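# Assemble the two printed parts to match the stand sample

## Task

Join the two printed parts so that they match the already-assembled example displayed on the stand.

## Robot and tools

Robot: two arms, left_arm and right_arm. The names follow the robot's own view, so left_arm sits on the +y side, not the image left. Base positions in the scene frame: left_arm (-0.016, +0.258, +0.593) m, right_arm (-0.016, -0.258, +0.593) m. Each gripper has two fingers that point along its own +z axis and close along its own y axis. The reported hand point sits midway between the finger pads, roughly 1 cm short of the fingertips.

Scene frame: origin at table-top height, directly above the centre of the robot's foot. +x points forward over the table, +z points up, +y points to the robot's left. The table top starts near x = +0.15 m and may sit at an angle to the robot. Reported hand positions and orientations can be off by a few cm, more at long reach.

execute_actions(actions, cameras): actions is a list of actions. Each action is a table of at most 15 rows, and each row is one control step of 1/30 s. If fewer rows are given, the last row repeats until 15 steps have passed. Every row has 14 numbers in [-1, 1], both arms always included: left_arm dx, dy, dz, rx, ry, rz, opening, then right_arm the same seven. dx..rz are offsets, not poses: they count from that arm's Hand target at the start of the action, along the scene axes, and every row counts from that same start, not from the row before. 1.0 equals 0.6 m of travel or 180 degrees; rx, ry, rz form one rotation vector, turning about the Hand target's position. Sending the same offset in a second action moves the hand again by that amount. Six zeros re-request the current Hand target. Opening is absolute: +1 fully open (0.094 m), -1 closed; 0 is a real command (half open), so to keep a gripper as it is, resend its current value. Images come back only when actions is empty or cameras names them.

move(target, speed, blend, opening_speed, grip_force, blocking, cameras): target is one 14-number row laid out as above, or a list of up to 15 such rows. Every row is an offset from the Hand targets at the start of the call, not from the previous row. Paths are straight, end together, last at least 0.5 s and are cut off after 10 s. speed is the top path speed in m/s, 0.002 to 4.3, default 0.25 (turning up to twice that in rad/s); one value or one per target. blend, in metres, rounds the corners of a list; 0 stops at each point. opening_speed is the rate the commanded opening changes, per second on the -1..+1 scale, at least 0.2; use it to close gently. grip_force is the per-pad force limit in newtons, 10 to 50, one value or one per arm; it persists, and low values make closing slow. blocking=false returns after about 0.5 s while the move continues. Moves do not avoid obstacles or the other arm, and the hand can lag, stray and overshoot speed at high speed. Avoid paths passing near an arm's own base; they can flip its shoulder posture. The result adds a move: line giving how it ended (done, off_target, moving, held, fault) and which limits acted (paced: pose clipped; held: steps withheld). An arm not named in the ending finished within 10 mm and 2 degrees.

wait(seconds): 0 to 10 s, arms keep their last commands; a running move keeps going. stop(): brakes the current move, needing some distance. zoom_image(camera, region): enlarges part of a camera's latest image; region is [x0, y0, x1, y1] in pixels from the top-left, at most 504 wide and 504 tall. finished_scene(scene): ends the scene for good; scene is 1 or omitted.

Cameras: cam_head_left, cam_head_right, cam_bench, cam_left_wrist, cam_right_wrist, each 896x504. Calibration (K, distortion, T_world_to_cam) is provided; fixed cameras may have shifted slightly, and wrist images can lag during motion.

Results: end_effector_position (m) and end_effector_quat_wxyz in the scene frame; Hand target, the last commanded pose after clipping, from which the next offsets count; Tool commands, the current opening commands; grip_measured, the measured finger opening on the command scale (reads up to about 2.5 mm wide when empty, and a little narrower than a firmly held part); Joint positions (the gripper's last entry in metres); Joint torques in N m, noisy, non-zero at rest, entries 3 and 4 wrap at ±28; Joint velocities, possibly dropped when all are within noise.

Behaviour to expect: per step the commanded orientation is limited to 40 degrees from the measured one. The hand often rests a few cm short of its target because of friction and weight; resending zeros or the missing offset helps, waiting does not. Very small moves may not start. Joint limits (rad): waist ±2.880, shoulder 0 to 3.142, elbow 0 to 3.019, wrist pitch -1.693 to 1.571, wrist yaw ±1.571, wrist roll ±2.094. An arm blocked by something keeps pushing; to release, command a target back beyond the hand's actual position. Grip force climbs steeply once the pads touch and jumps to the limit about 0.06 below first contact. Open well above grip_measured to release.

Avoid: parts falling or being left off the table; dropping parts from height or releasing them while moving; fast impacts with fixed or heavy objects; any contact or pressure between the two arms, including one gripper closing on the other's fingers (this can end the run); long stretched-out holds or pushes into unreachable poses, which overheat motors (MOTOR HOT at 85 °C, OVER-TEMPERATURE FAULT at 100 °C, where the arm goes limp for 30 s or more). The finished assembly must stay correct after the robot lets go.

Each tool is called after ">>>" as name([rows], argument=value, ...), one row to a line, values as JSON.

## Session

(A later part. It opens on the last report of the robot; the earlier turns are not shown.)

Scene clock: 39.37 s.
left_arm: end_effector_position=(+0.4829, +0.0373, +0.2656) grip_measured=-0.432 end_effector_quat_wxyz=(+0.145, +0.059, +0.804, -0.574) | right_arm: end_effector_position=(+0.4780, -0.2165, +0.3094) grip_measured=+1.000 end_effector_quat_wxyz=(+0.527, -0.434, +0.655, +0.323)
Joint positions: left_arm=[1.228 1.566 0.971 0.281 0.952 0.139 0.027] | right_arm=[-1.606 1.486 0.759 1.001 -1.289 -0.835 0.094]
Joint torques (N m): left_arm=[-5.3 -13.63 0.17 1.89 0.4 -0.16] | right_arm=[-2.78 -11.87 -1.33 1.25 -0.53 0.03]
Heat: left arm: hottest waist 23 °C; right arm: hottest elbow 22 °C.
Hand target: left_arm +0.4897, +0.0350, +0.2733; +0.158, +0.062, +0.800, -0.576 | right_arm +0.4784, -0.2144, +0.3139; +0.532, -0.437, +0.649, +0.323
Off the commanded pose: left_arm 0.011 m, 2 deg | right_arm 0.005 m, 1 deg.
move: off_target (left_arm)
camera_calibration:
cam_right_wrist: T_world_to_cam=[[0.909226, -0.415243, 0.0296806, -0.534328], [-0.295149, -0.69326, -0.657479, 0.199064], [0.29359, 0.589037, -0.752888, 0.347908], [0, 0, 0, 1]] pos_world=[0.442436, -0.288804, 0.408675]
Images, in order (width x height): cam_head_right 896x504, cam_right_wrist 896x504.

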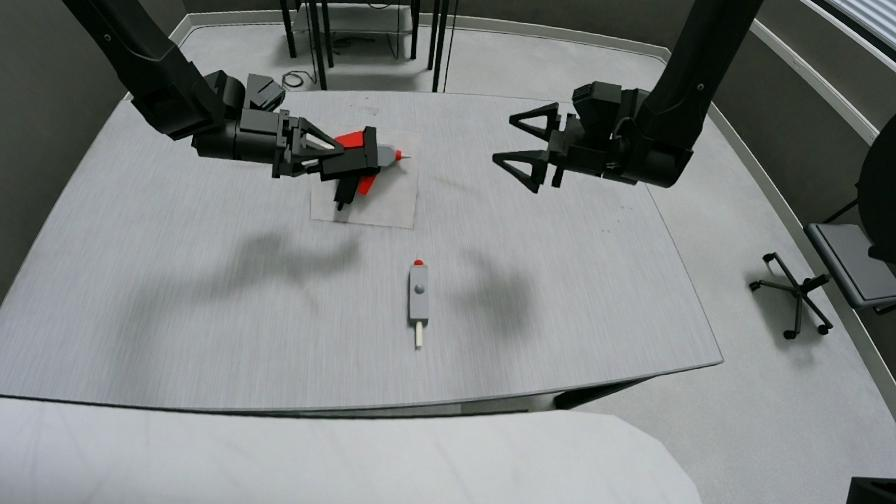

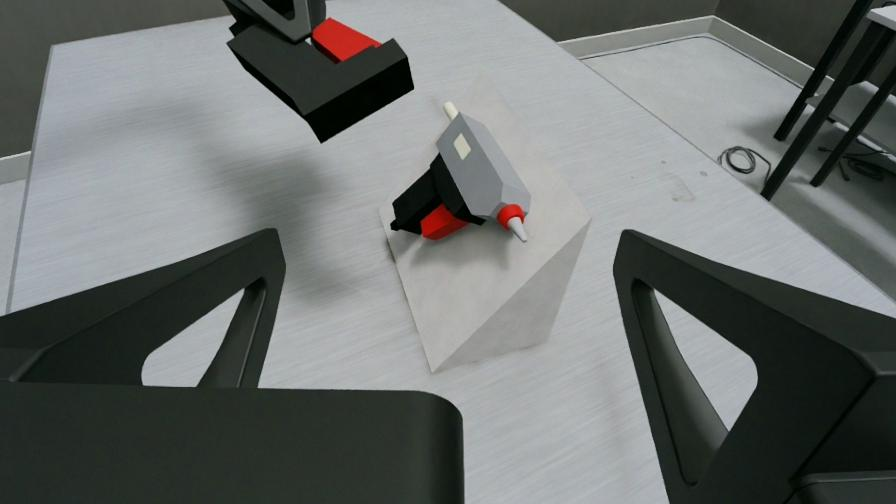

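>>> move(target=[0,0.0,0,-0.164,-0.028,0,-0.7,0,0,0,0,0,0,1], cameras=["cam_right_wrist"])

>>> zoom_image(camera="cam_right_wrist", region=[220, 0, 440, 160])

Scene clock: 42.40 s.
left_arm: end_effector_position=(+0.4877, +0.0351, +0.2666) grip_measured=-0.432 end_effector_quat_wxyz=(+0.183, +0.050, +0.634, -0.750) | right_arm: end_effector_position=(+0.4780, -0.2165, +0.3094) grip_measured=+1.000 end_effector_quat_wxyz=(+0.527, -0.434, +0.655, +0.323)
Joint positions: left_arm=[1.278 1.862 1.125 1.061 1.473 -0.477 0.027] | right_arm=[-1.606 1.486 0.759 1.001 -1.289 -0.835 0.094]
Joint torques (N m): left_arm=[-5.25 -14.15 -0.72 2.73 0.32 -0.14] | right_arm=[-2.73 -11.87 -1.32 1.28 -0.53 0.03]
Heat: left arm: hottest waist 23 °C; right arm: hottest elbow 22 °C.
Hand target: left_arm +0.4897, +0.0350, +0.2733; -0.203, -0.045, -0.619, +0.757 | right_arm +0.4784, -0.2144, +0.3139; +0.532, -0.437, +0.649, +0.323
Off the commanded pose: left_arm 0.007 m, 3 deg | right_arm 0.005 m, 1 deg.
move: off_target (left_arm)
camera_calibration:
cam_right_wrist: T_world_to_cam=[[0.909226, -0.415243, 0.0296806, -0.534328], [-0.295149, -0.69326, -0.657479, 0.199064], [0.29359, 0.589037, -0.752888, 0.347908], [0, 0, 0, 1]] pos_world=[0.442436, -0.288804, 0.408675]
Images, in order (width x height): cam_right_wrist 896x504.

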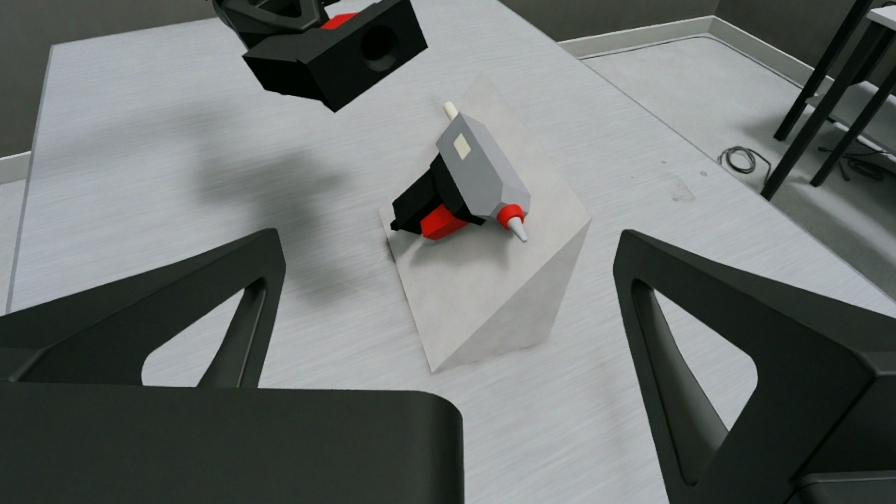

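Scaled by 2.291 from the camera's 896x504 image, which has a finer 1280x720 frame.

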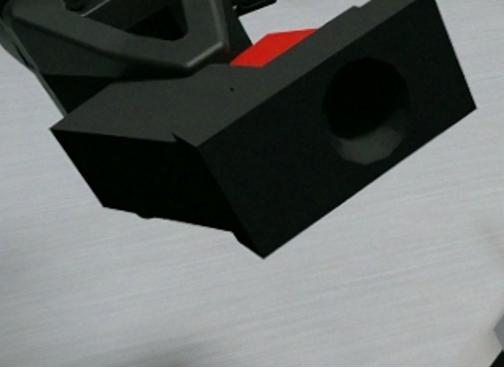

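>>> move([
  [-0.253,-0.125,-0.02,0.5545,0.1487,0.033,-0.7,0,-0.1,0,0,0,0,1],
  [-0.253,-0.125,-0.18,0.5545,0.1487,0.033,-0.7,0,-0.1,0,0,0,0,1],
], cameras=["all"])

Scene clock: 48.47 s.
left_arm: end_effector_position=(+0.4620, +0.0325, +0.2560) grip_measured=-0.432 end_effector_quat_wxyz=(+0.160, +0.037, +0.721, -0.673) | right_arm: end_effector_position=(+0.4774, -0.2183, +0.3093) grip_measured=+1.000 end_effector_quat_wxyz=(+0.527, -0.434, +0.655, +0.324)
Joint positions: left_arm=[1.267 1.73 1.008 0.544 1.243 -0.014 0.027] | right_arm=[-1.611 1.486 0.759 1.001 -1.293 -0.835 0.094]
Joint torques (N m): left_arm=[-6.59 -15.21 -0.7 0.55 0.43 0.12] | right_arm=[-3.49 -11.81 -1.09 1.42 -0.82 0.12]
Heat: left arm: hottest waist 23 °C; right arm: hottest elbow 22 °C.
Hand target: left_arm +0.4705, +0.0255, +0.2720; +0.173, +0.053, +0.713, -0.678 (not the last commanded pose) | right_arm +0.4784, -0.2202, +0.3139; +0.532, -0.438, +0.649, +0.323 (not the last commanded pose)
Off the commanded pose: left_arm 0.170 m, 88 deg | right_arm 0.056 m, 1 deg.
move: held (right_arm; a check stopped the path), off_target (left_arm; braked when a check withheld steps of right_arm); path passed 0 of 2 targets; limits=held
pose unreachable (right arm): on one or more control steps of this call, first in action 0 (counted from 0), this arm could not follow its commanded pose, so it was not sent that pose on those steps. It may still have moved: this result reports where it is.
cause: moving toward the commanded pose would bring two parts of the arm too close to each other (its wrist (the part past joint 4) and its wrist camera, with joints 5 (wrist yaw) and 6 (wrist roll) between them, 1 mm apart when it was first held).
camera_calibration:
cam_left_wrist: T_world_to_cam=[[-0.289562, -0.0888799, 0.953024, -0.105288], [-0.883132, 0.408758, -0.230205, 0.462606], [-0.369095, -0.908305, -0.196853, 0.373294], [0, 0, 0, 1]] pos_world=[0.515836, 0.140613, 0.28032]
cam_right_wrist: T_world_to_cam=[[0.909671, -0.414264, 0.0297322, -0.534557], [-0.294588, -0.694024, -0.656924, 0.196974], [0.292775, 0.588825, -0.753371, 0.349611], [0, 0, 0, 1]] pos_world=[0.441939, -0.290603, 0.408677]

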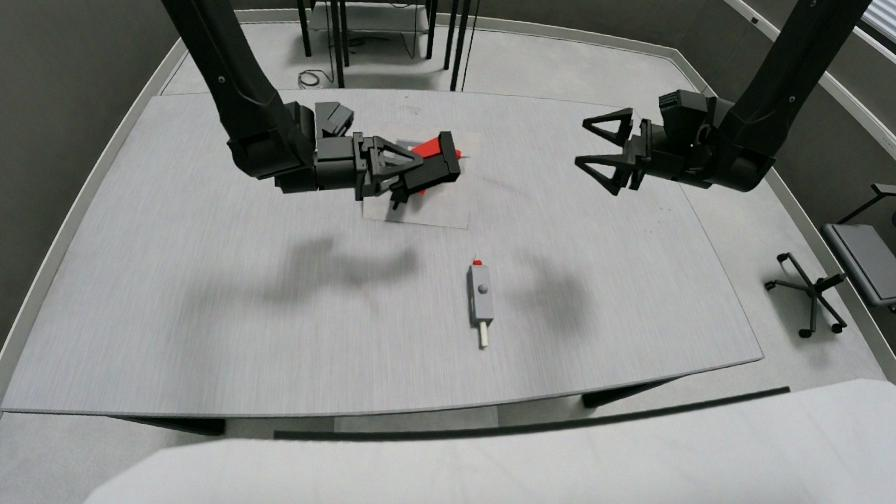

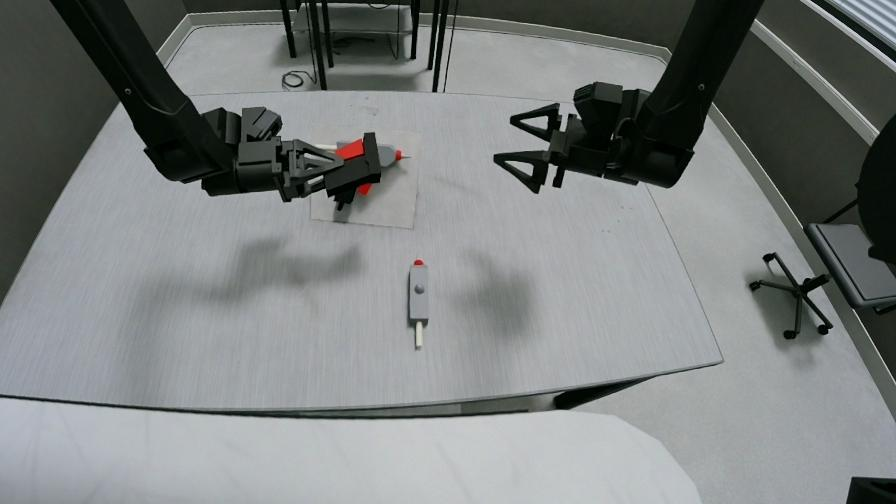

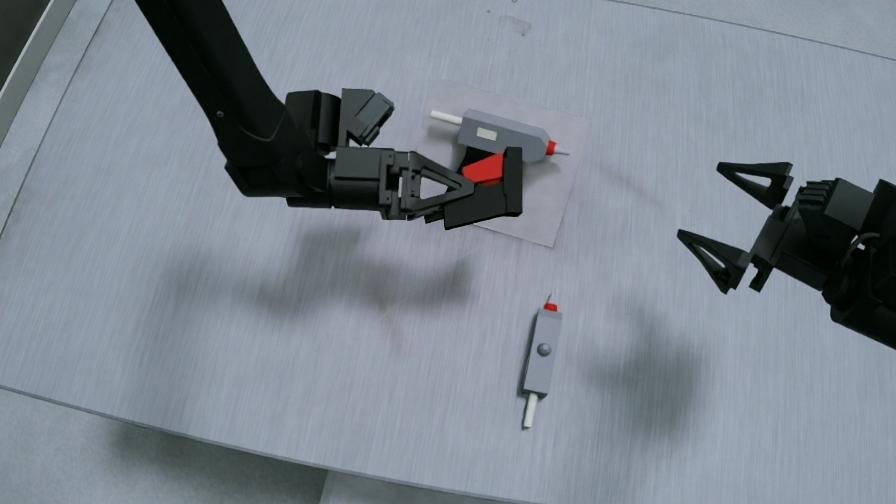

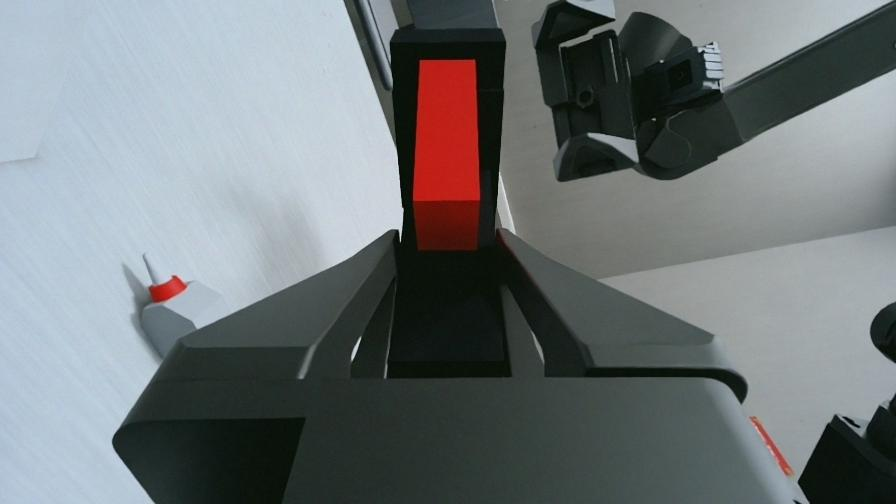

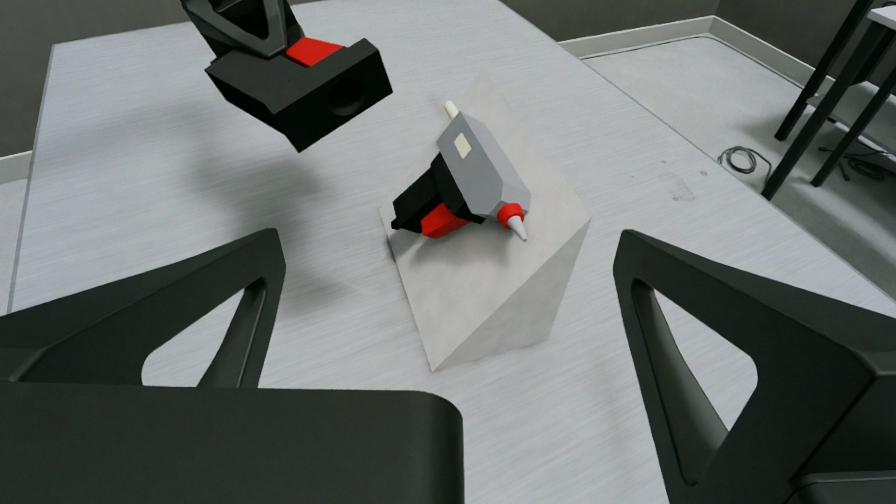

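>>> move([
  [-0.221,-0.109,-0.02,0.477,0.122,0.037,-0.7,0,0,0,0,0,0,1],
  [-0.221,-0.109,-0.178,0.477,0.122,0.037,-0.7,0,0,0,0,0,0,1],
], cameras=["all"])

Scene clock: 53.70 s.
left_arm: end_effector_position=(+0.3215, -0.0291, +0.1533) grip_measured=-0.432 end_effector_quat_wxyz=(-0.019, +0.000, +1.000, +0.011) | right_arm: end_effector_position=(+0.4774, -0.2183, +0.3093) grip_measured=+1.000 end_effector_quat_wxyz=(+0.527, -0.434, +0.655, +0.324)
Joint positions: left_arm=[0.786 1.909 1.016 0.217 -0.694 -0.235 0.027] | right_arm=[-1.611 1.486 0.759 1.001 -1.293 -0.835 0.094]
Joint torques (N m): left_arm=[-12.63 -11.05 -0.85 1.2 0.01 -0.01] | right_arm=[-3.49 -11.87 -1.07 1.42 -0.82 0.11]
Heat: left arm: hottest waist 23 °C; right arm: hottest elbow 22 °C.
Hand target: left_arm +0.3379, -0.0399, +0.1652; +0.000, +0.000, +1.000, -0.002 | right_arm +0.4784, -0.2202, +0.3139; +0.532, -0.438, +0.649, +0.323
Off the commanded pose: left_arm 0.023 m, 3 deg | right_arm 0.005 m, 1 deg.
move: off_target (left_arm)
camera_calibration:
cam_left_wrist: T_world_to_cam=[[-0.0208409, -0.999683, -0.0141313, -0.0182035], [-0.811918, 0.00867535, 0.583707, 0.180701], [-0.583399, 0.0236384, -0.811841, 0.435541], [0, 0, 0, 1]] pos_world=[0.400429, -0.0300609, 0.247856]
cam_right_wrist: T_world_to_cam=[[0.909671, -0.414264, 0.0297322, -0.534557], [-0.294588, -0.694024, -0.656924, 0.196974], [0.292775, 0.588825, -0.753371, 0.349611], [0, 0, 0, 1]] pos_world=[0.441939, -0.290603, 0.408677]

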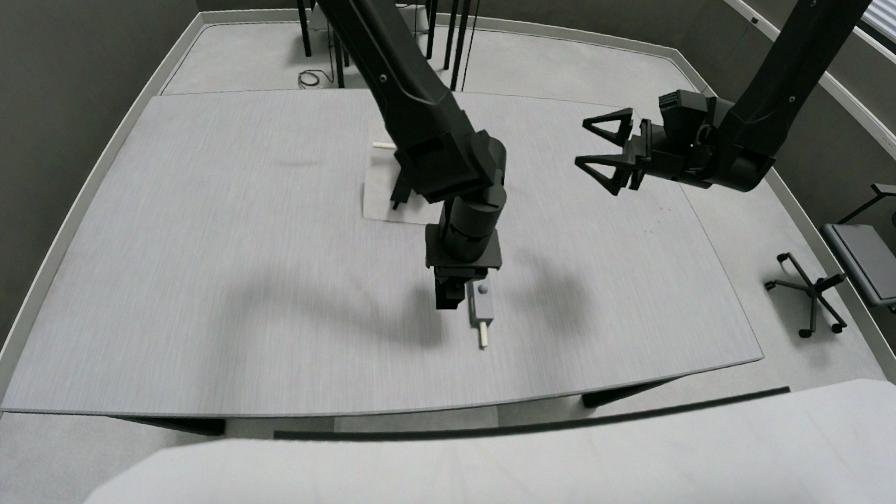

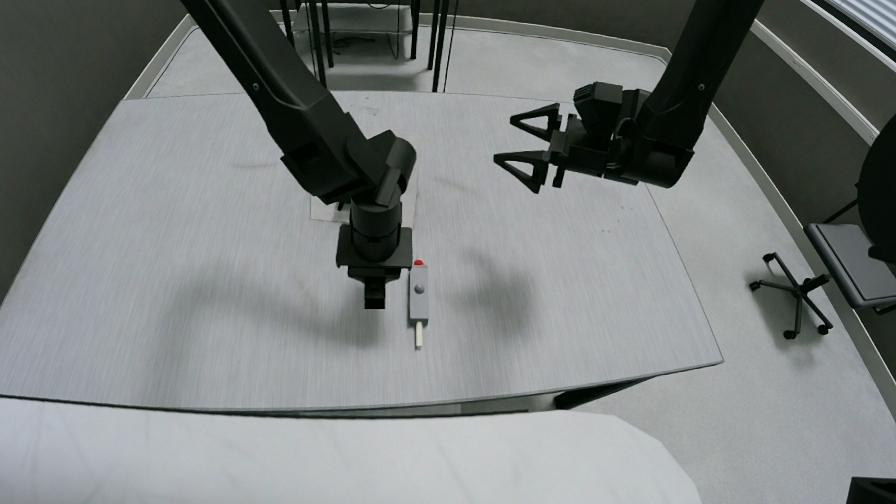

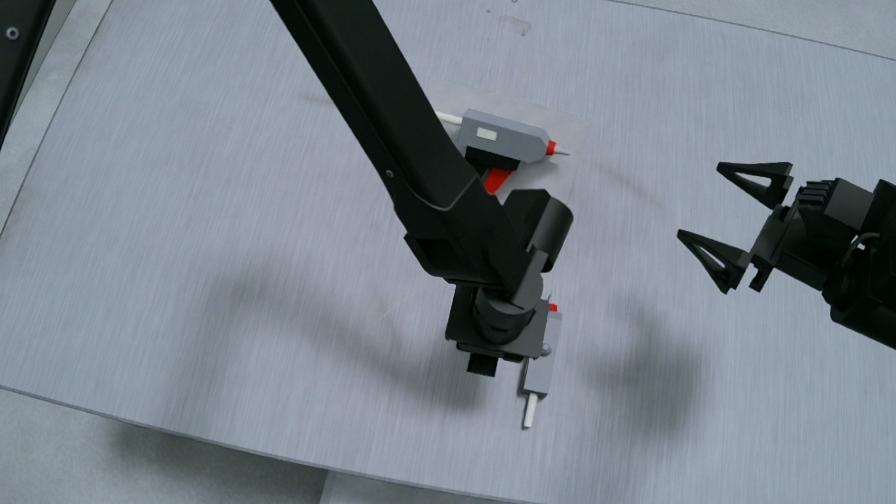

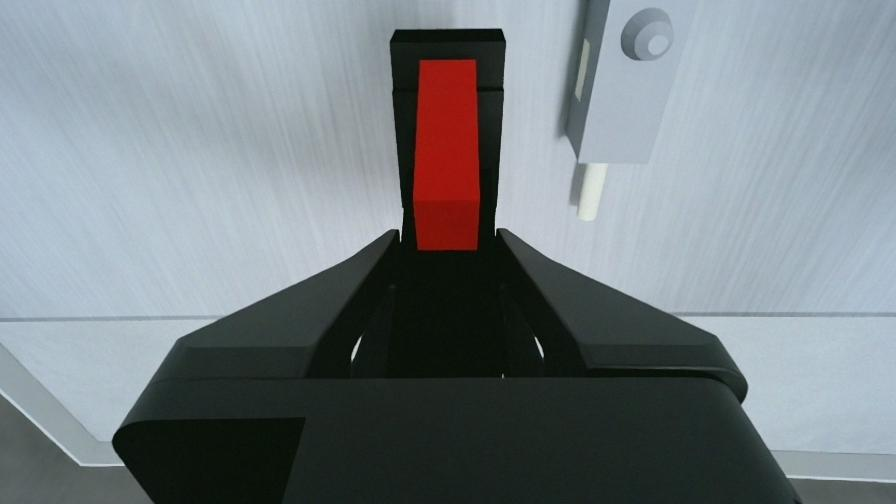

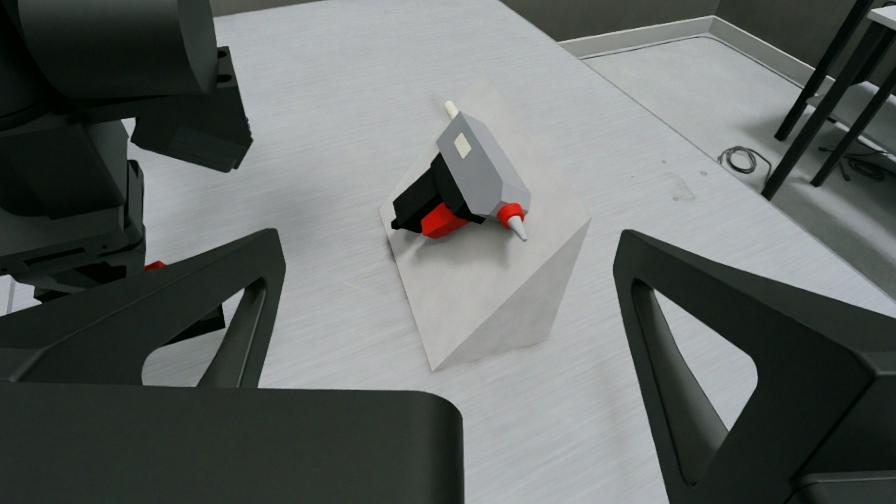

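>>> zoom_image(camera="cam_left_wrist", region=[530, 0, 730, 180])

>>> move(target=[0.05,0.05,-0.05,0,0,0,-0.7,0,0,0,0,0,0,1], cameras=["cam_left_wrist"])

>>> zoom_image(camera="cam_left_wrist", region=[570, 0, 810, 180])

Scaled by 2.520 from the camera's 896x504 image, which has a finer 1280x720 frame.

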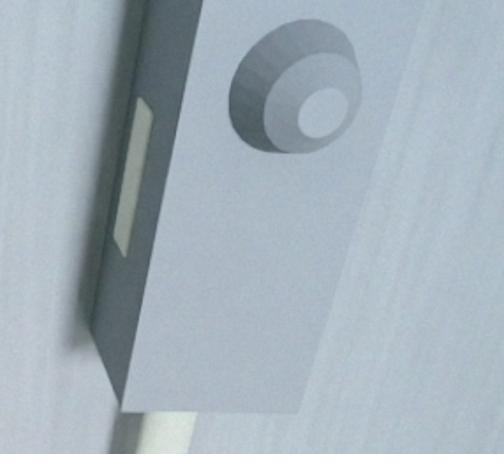

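Scene clock: 56.03 s.
left_arm: end_effector_position=(+0.3564, -0.0021, +0.1238) grip_measured=-0.432 end_effector_quat_wxyz=(-0.011, -0.006, +1.000, +0.007) | right_arm: end_effector_position=(+0.4774, -0.2183, +0.3093) grip_measured=+1.000 end_effector_quat_wxyz=(+0.527, -0.434, +0.655, +0.324)
Joint positions: left_arm=[0.872 1.902 1.069 0.217 -0.621 -0.169 0.027] | right_arm=[-1.611 1.486 0.759 1.001 -1.293 -0.835 0.094]
Joint torques (N m): left_arm=[-11.81 -11.99 -0.96 0.49 -0.01 0.06] | right_arm=[-3.43 -11.93 -1.09 1.42 -0.82 0.12]
Heat: left arm: hottest waist 23 °C; right arm: hottest elbow 22 °C.
Hand target: left_arm +0.3679, -0.0099, +0.1352; +0.000, +0.000, +1.000, -0.002 | right_arm +0.4784, -0.2202, +0.3139; +0.532, -0.438, +0.649, +0.323
Off the commanded pose: left_arm 0.018 m, 2 deg | right_arm 0.005 m, 1 deg.
move: off_target (left_arm)
camera_calibration:
cam_left_wrist: T_world_to_cam=[[-0.00823286, -0.999945, -0.00651734, 0.0037128], [-0.821114, 0.00304047, 0.570756, 0.230943], [-0.570704, 0.0100504, -0.821094, 0.427865], [0, 0, 0, 1]] pos_world=[0.433845, -0.00128982, 0.21953]
Images, in order (width x height): cam_left_wrist 896x504.

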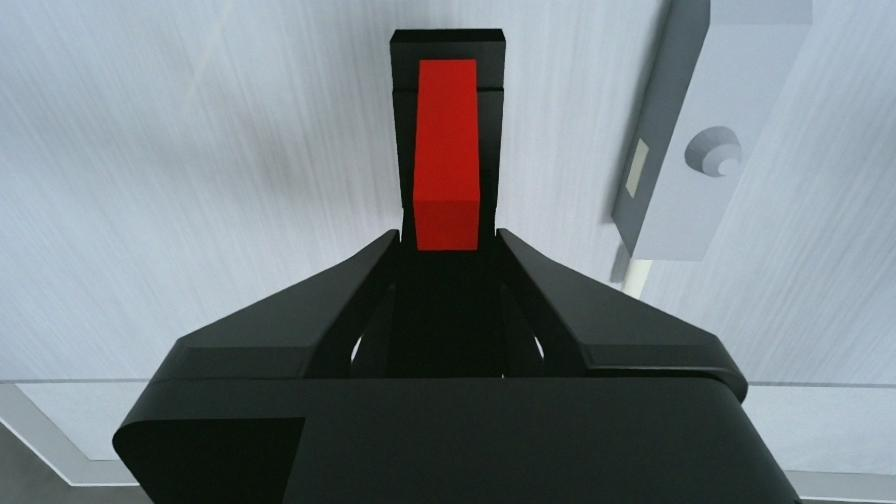

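Scaled by 2.100 from the camera's 896x504 image, which has a finer 1280x720 frame.

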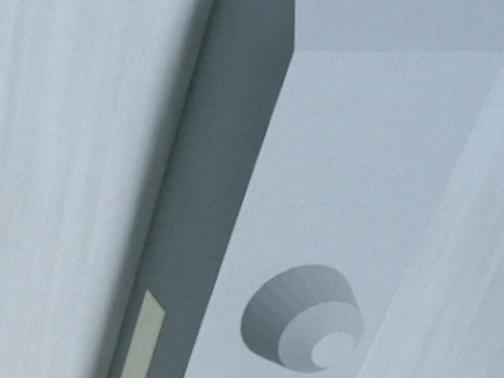

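>>> move([
  [0,0,0.03,0,0,0,-0.7,0,0,0,0,0,0,1],
  [-0.0368,-0.175,0.03,0,0,0,-0.7,0,0,0,0,0,0,1],
], cameras=["all"], speed=0.15)

>>> zoom_image(camera="cam_head_right", region=[360, 220, 480, 360])

>>> zoom_image(camera="cam_bench", region=[470, 270, 610, 440])

Scene clock: 61.03 s.
left_arm: end_effector_position=(+0.3423, -0.1053, +0.1417) grip_measured=-0.432 end_effector_quat_wxyz=(-0.004, +0.007, +1.000, +0.003) | right_arm: end_effector_position=(+0.4774, -0.2183, +0.3093) grip_measured=+1.000 end_effector_quat_wxyz=(+0.527, -0.434, +0.655, +0.324)
Joint positions: left_arm=[0.704 2.032 1.217 0.137 -0.751 -0.261 0.027] | right_arm=[-1.611 1.486 0.759 1.001 -1.293 -0.835 0.094]
Joint torques (N m): left_arm=[-15.21 -10.64 -0.13 -0.02 -0.25 -0.19] | right_arm=[-3.49 -11.93 -1.06 1.4 -0.82 0.12]
Heat: left arm: hottest waist 23 °C; right arm: hottest elbow 22 °C.
Hand target: left_arm +0.3458, -0.1149, +0.1532; +0.000, +0.000, +1.000, -0.002 | right_arm +0.4784, -0.2202, +0.3139; +0.532, -0.438, +0.649, +0.323
Off the commanded pose: left_arm 0.015 m, 1 deg | right_arm 0.005 m, 1 deg.
move: off_target (left_arm)
camera_calibration:
cam_left_wrist: T_world_to_cam=[[-0.0338289, -0.999428, -0.0000750301, -0.091648], [-0.828622, 0.0280054, 0.559107, 0.21632], [-0.558785, 0.0189761, -0.829095, 0.433557], [0, 0, 0, 1]] pos_world=[0.418412, -0.105881, 0.238507]
cam_right_wrist: T_world_to_cam=[[0.909671, -0.414264, 0.0297322, -0.534557], [-0.294588, -0.694024, -0.656924, 0.196974], [0.292775, 0.588825, -0.753371, 0.349611], [0, 0, 0, 1]] pos_world=[0.441939, -0.290603, 0.408677]

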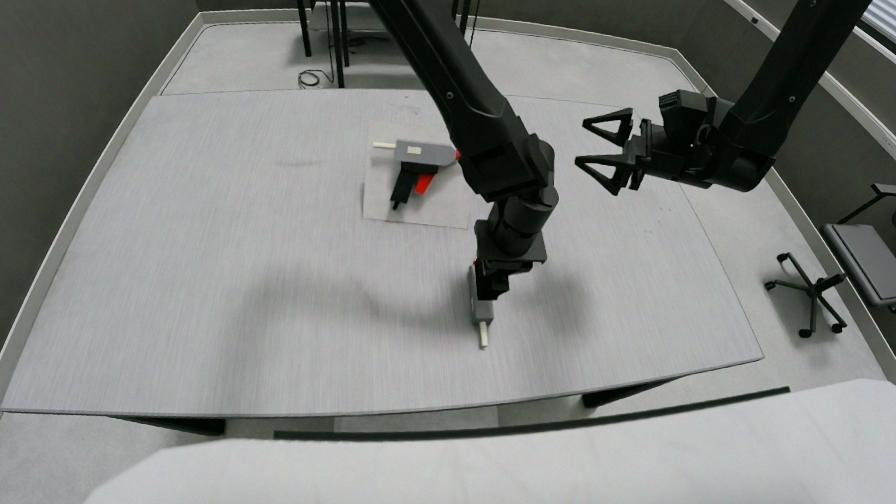

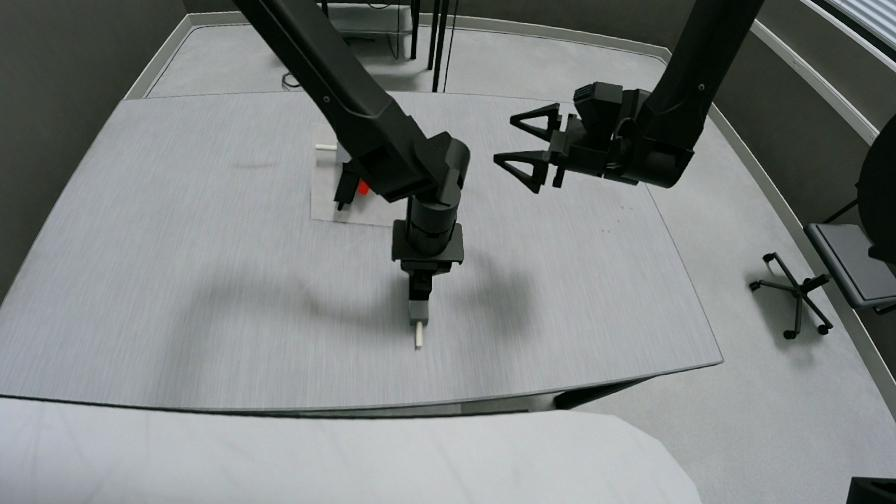

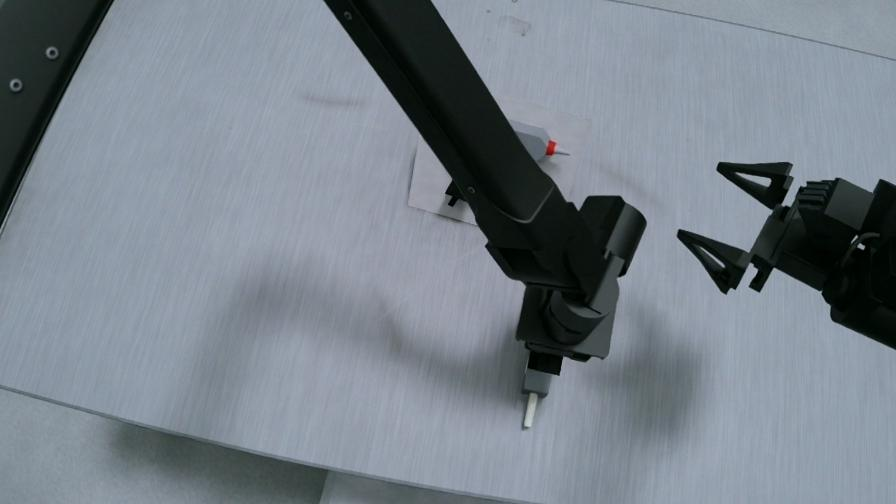

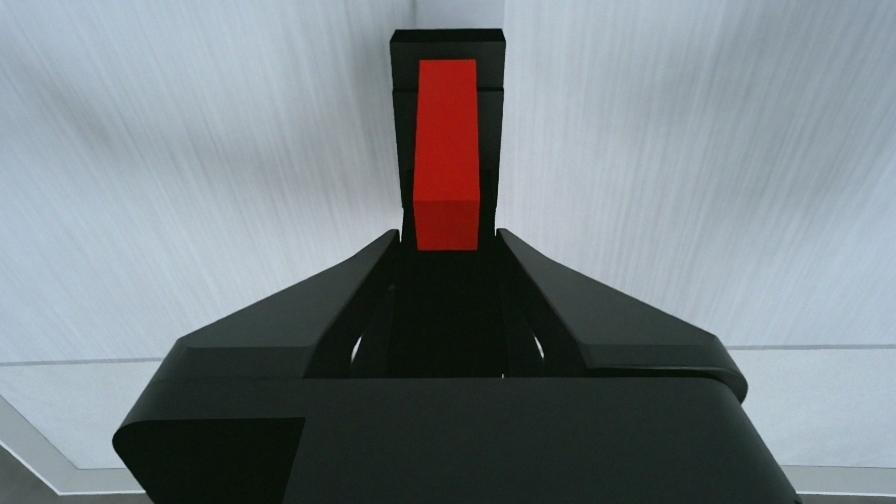

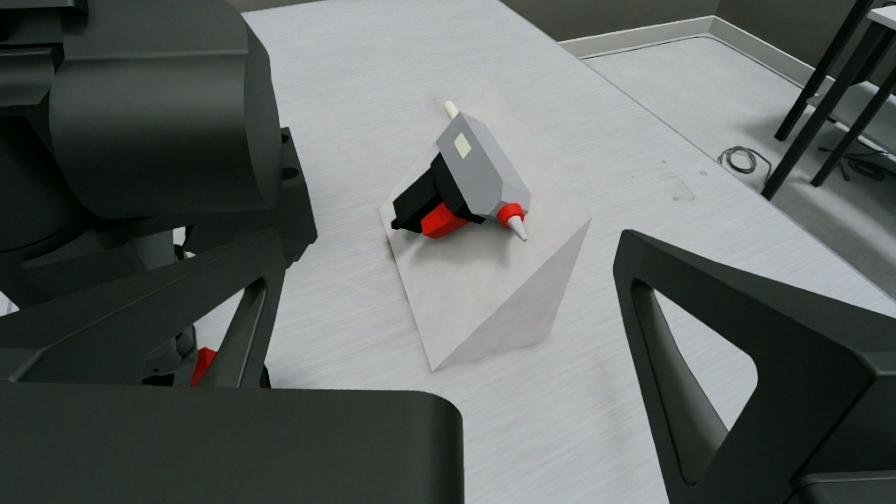

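Scaled by 3.600 from the camera's 896x504 image, which has a finer 1280x720 frame.

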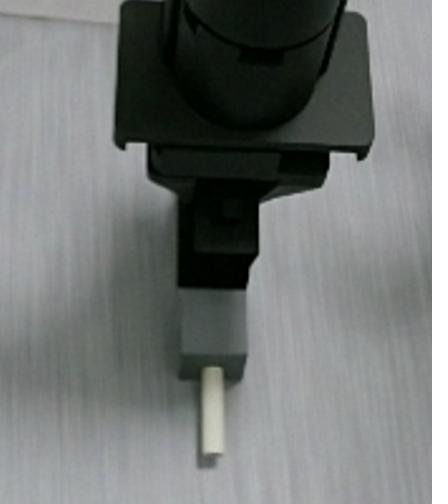

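Scaled by 2.965 from the camera's 896x504 image, which has a finer 1280x720 frame.

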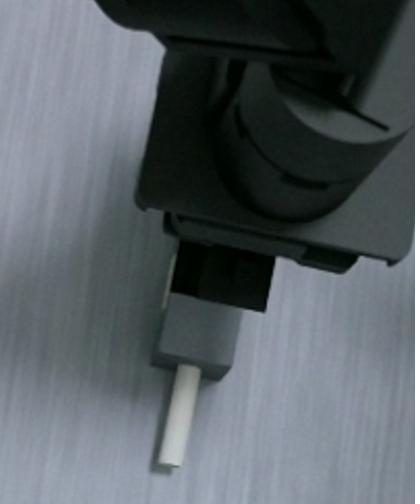

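>>> move(target=[-0.0145,-0.0055,-0.015,0,0,0,-0.7,0,0,0,0,0,0,1], cameras=["cam_left_wrist","cam_head_right"], speed=0.08)

>>> zoom_image(camera="cam_head_right", region=[360, 220, 480, 360])

Scene clock: 63.17 s.
left_arm: end_effector_position=(+0.3305, -0.1087, +0.1348) grip_measured=-0.432 end_effector_quat_wxyz=(-0.011, +0.013, +1.000, +0.005) | right_arm: end_effector_position=(+0.4774, -0.2183, +0.3093) grip_measured=+1.000 end_effector_quat_wxyz=(+0.527, -0.434, +0.655, +0.324)
Joint positions: left_arm=[0.704 2.06 1.226 0.137 -0.751 -0.261 0.027] | right_arm=[-1.611 1.486 0.759 1.001 -1.293 -0.835 0.094]
Joint torques (N m): left_arm=[-15.15 -10.52 -0.16 0.8 -0.15 -0.19] | right_arm=[-3.49 -11.93 -1.06 1.4 -0.82 0.11]
Heat: left arm: hottest waist 23 °C; right arm: hottest shoulder 22 °C.
Hand target: left_arm +0.3371, -0.1182, +0.1442; +0.000, +0.000, +1.000, -0.002 | right_arm +0.4784, -0.2202, +0.3139; +0.532, -0.438, +0.649, +0.323
Off the commanded pose: left_arm 0.015 m, 2 deg | right_arm 0.005 m, 1 deg.
move: off_target (left_arm)
camera_calibration:
cam_left_wrist: T_world_to_cam=[[-0.0464091, -0.998918, -0.00304691, -0.090814], [-0.820876, 0.0363989, 0.569945, 0.207336], [-0.569217, 0.0289518, -0.821677, 0.424827], [0, 0, 0, 1]] pos_world=[0.407802, -0.110562, 0.230624]
Images, in order (width x height): cam_head_right 896x504, cam_left_wrist 896x504.

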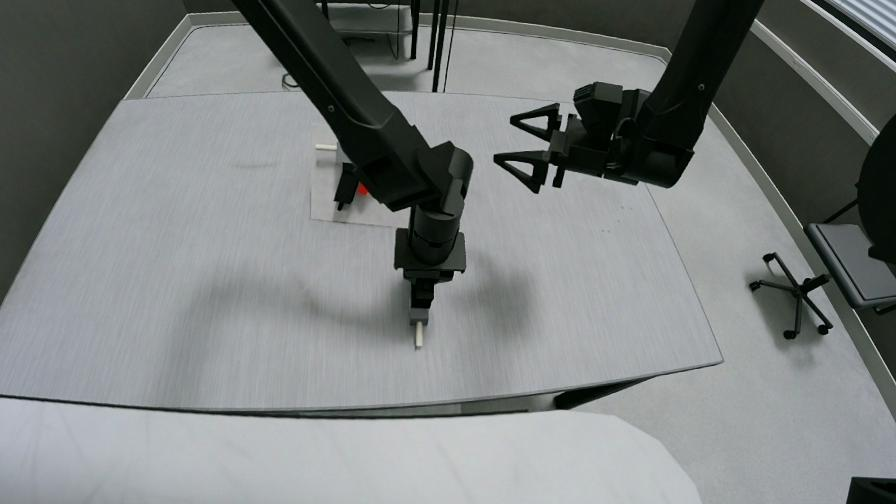

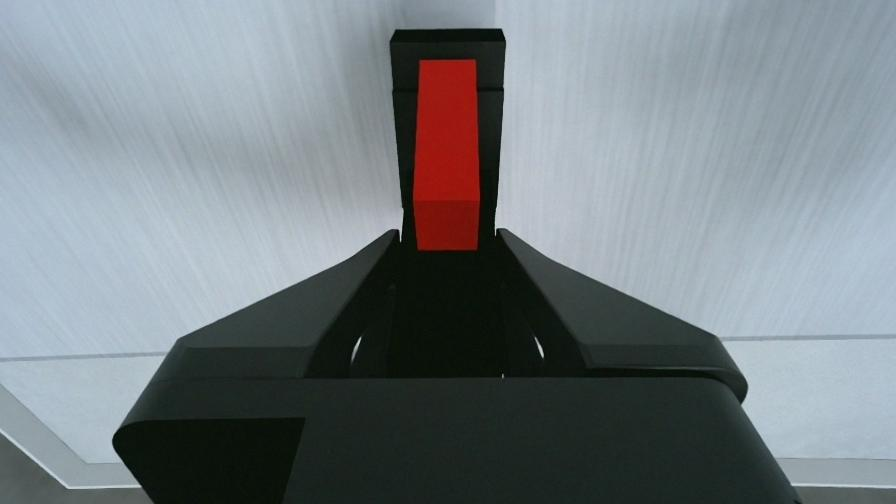

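Scaled by 3.600 from the camera's 896x504 image, which has a finer 1280x720 frame.

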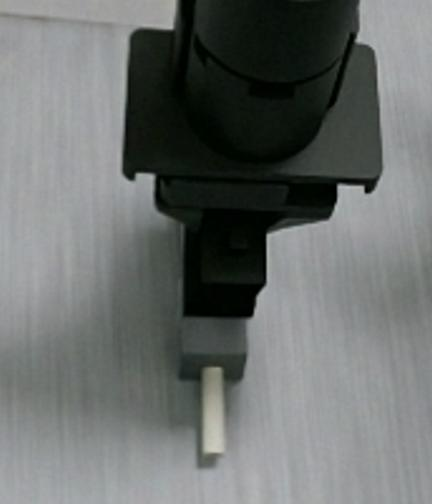

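>>> move(target=[0.007,0.0015,-0.02,0,0,0.006,-0.7,0,0,0,0,0,0,1], cameras=["cam_left_wrist"], speed=0.08)

Scene clock: 65.03 s.
left_arm: end_effector_position=(+0.3350, -0.1151, +0.1293) grip_measured=-0.432 end_effector_quat_wxyz=(-0.008, +0.008, +1.000, +0.001) | right_arm: end_effector_position=(+0.4774, -0.2183, +0.3093) grip_measured=+1.000 end_effector_quat_wxyz=(+0.527, -0.434, +0.655, +0.324)
Joint positions: left_arm=[0.706 2.075 1.252 0.137 -0.743 -0.263 0.027] | right_arm=[-1.611 1.486 0.759 1.001 -1.293 -0.835 0.094]
Joint torques (N m): left_arm=[-14.1 -9.88 -0.13 0.9 0.01 -0.24] | right_arm=[-3.43 -11.87 -1.09 1.43 -0.82 0.12]
Heat: left arm: hottest waist 23 °C; right arm: hottest shoulder 22 °C.
Hand target: left_arm +0.3413, -0.1173, +0.1322; +0.000, -0.009, +1.000, -0.002 | right_arm +0.4784, -0.2202, +0.3139; +0.532, -0.438, +0.649, +0.323
Off the commanded pose: left_arm 0.007 m, 2 deg | right_arm 0.005 m, 1 deg.
move: done
camera_calibration:
cam_left_wrist: T_world_to_cam=[[-0.0367235, -0.999314, 0.00483552, -0.101274], [-0.824186, 0.0330235, 0.565356, 0.215743], [-0.565128, 0.0167765, -0.824833, 0.4208], [0, 0, 0, 1]] pos_world=[0.411899, -0.115388, 0.225608]
Images, in order (width x height): cam_left_wrist 896x504.

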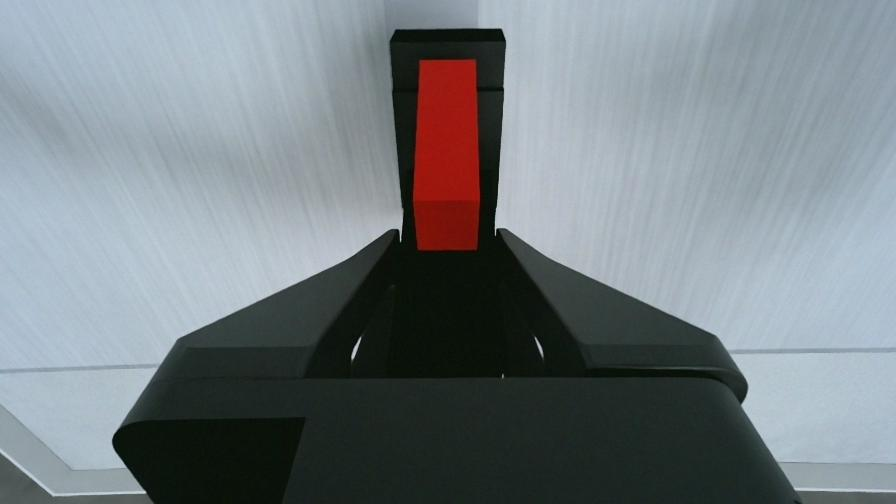

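>>> move(target=[-0.001,0.017,0,0,0,0,-0.7,0,0,0,0,0,0,1], cameras=["cam_left_wrist"], speed=0.08)

Scene clock: 66.53 s.
left_arm: end_effector_position=(+0.3334, -0.1080, +0.1242) grip_measured=-0.432 end_effector_quat_wxyz=(-0.010, +0.004, +1.000, +0.002) | right_arm: end_effector_position=(+0.4774, -0.2183, +0.3093) grip_measured=+1.000 end_effector_quat_wxyz=(+0.527, -0.434, +0.655, +0.324)
Joint positions: left_arm=[0.72 2.075 1.244 0.148 -0.734 -0.263 0.027] | right_arm=[-1.611 1.486 0.759 1.001 -1.293 -0.835 0.094]
Joint torques (N m): left_arm=[-14.39 -10.87 -1.51 1.29 0.05 -0.14] | right_arm=[-3.49 -11.87 -1.09 1.42 -0.82 0.12]
Heat: left arm: hottest waist 23 °C; right arm: hottest shoulder 22 °C.
Hand target: left_arm +0.3407, -0.1071, +0.1322; +0.000, -0.009, +1.000, -0.002 | right_arm +0.4784, -0.2202, +0.3139; +0.532, -0.438, +0.649, +0.323
Off the commanded pose: left_arm 0.011 m, 2 deg | right_arm 0.005 m, 1 deg.
move: off_target (left_arm)
camera_calibration:
cam_left_wrist: T_world_to_cam=[[-0.02819, -0.9996, 0.00231251, -0.0967825], [-0.822661, 0.0245141, 0.568004, 0.215274], [-0.567833, 0.0141096, -0.823023, 0.415987], [0, 0, 0, 1]] pos_world=[0.410581, -0.10789, 0.220314]
Images, in order (width x height): cam_left_wrist 896x504.

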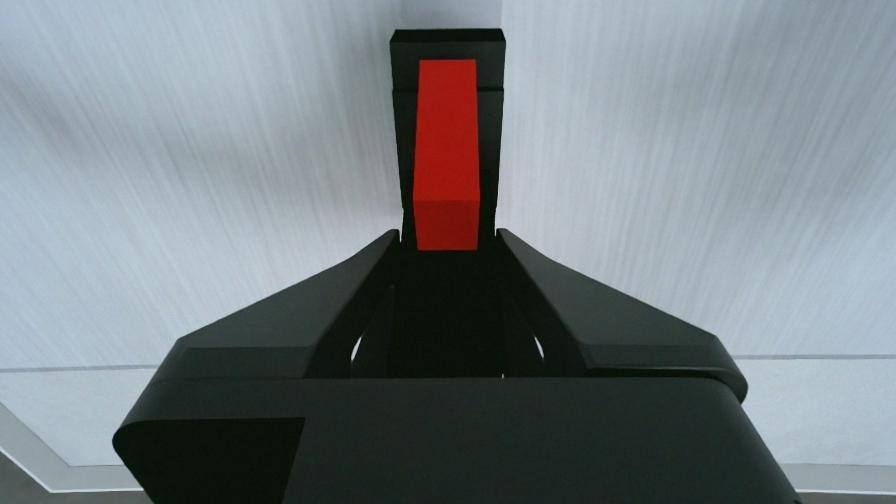

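>>> move(target=[0.002,-0.005,-0.03,0,0,0.003,-0.7,0,0,0,0,0,0,1], cameras=["cam_left_wrist","cam_head_right"], speed=0.05)

Scene clock: 68.33 s.
left_arm: end_effector_position=(+0.3352, -0.1065, +0.1103) grip_measured=-0.432 end_effector_quat_wxyz=(-0.010, -0.004, +1.000, +0.002) | right_arm: end_effector_position=(+0.4774, -0.2183, +0.3093) grip_measured=+1.000 end_effector_quat_wxyz=(+0.527, -0.434, +0.655, +0.324)
Joint positions: left_arm=[0.738 2.098 1.27 0.154 -0.719 -0.263 0.027] | right_arm=[-1.611 1.486 0.759 1.001 -1.293 -0.835 0.094]
Joint torques (N m): left_arm=[-14.15 -9.99 -0.35 1.18 0 -0.11] | right_arm=[-3.43 -11.81 -1.07 1.4 -0.82 0.12]
Heat: left arm: hottest waist 23 °C; right arm: hottest shoulder 22 °C.
Hand target: left_arm +0.3419, -0.1101, +0.1142; +0.000, -0.014, +1.000, -0.002 | right_arm +0.4784, -0.2202, +0.3139; +0.532, -0.438, +0.649, +0.323
Off the commanded pose: left_arm 0.009 m, 2 deg | right_arm 0.005 m, 1 deg.
move: done
camera_calibration:
cam_left_wrist: T_world_to_cam=[[-0.013471, -0.999905, 0.00278787, -0.100314], [-0.822401, 0.0126654, 0.568767, 0.223195], [-0.568748, 0.00536913, -0.822494, 0.404843], [0, 0, 0, 1]] pos_world=[0.412458, -0.105305, 0.206315]
Images, in order (width x height): cam_head_right 896x504, cam_left_wrist 896x504.

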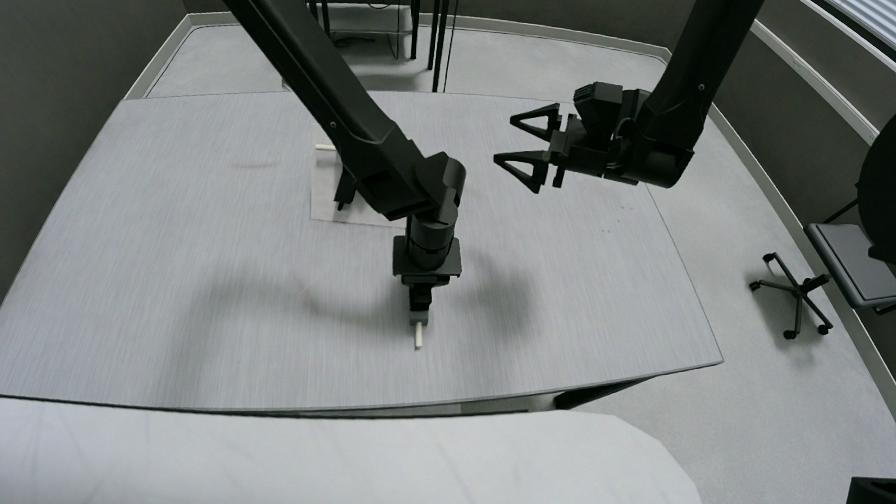

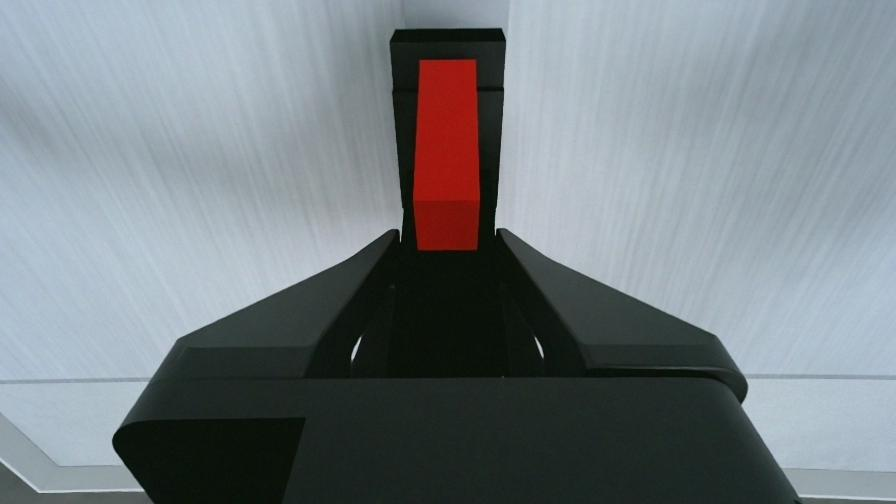

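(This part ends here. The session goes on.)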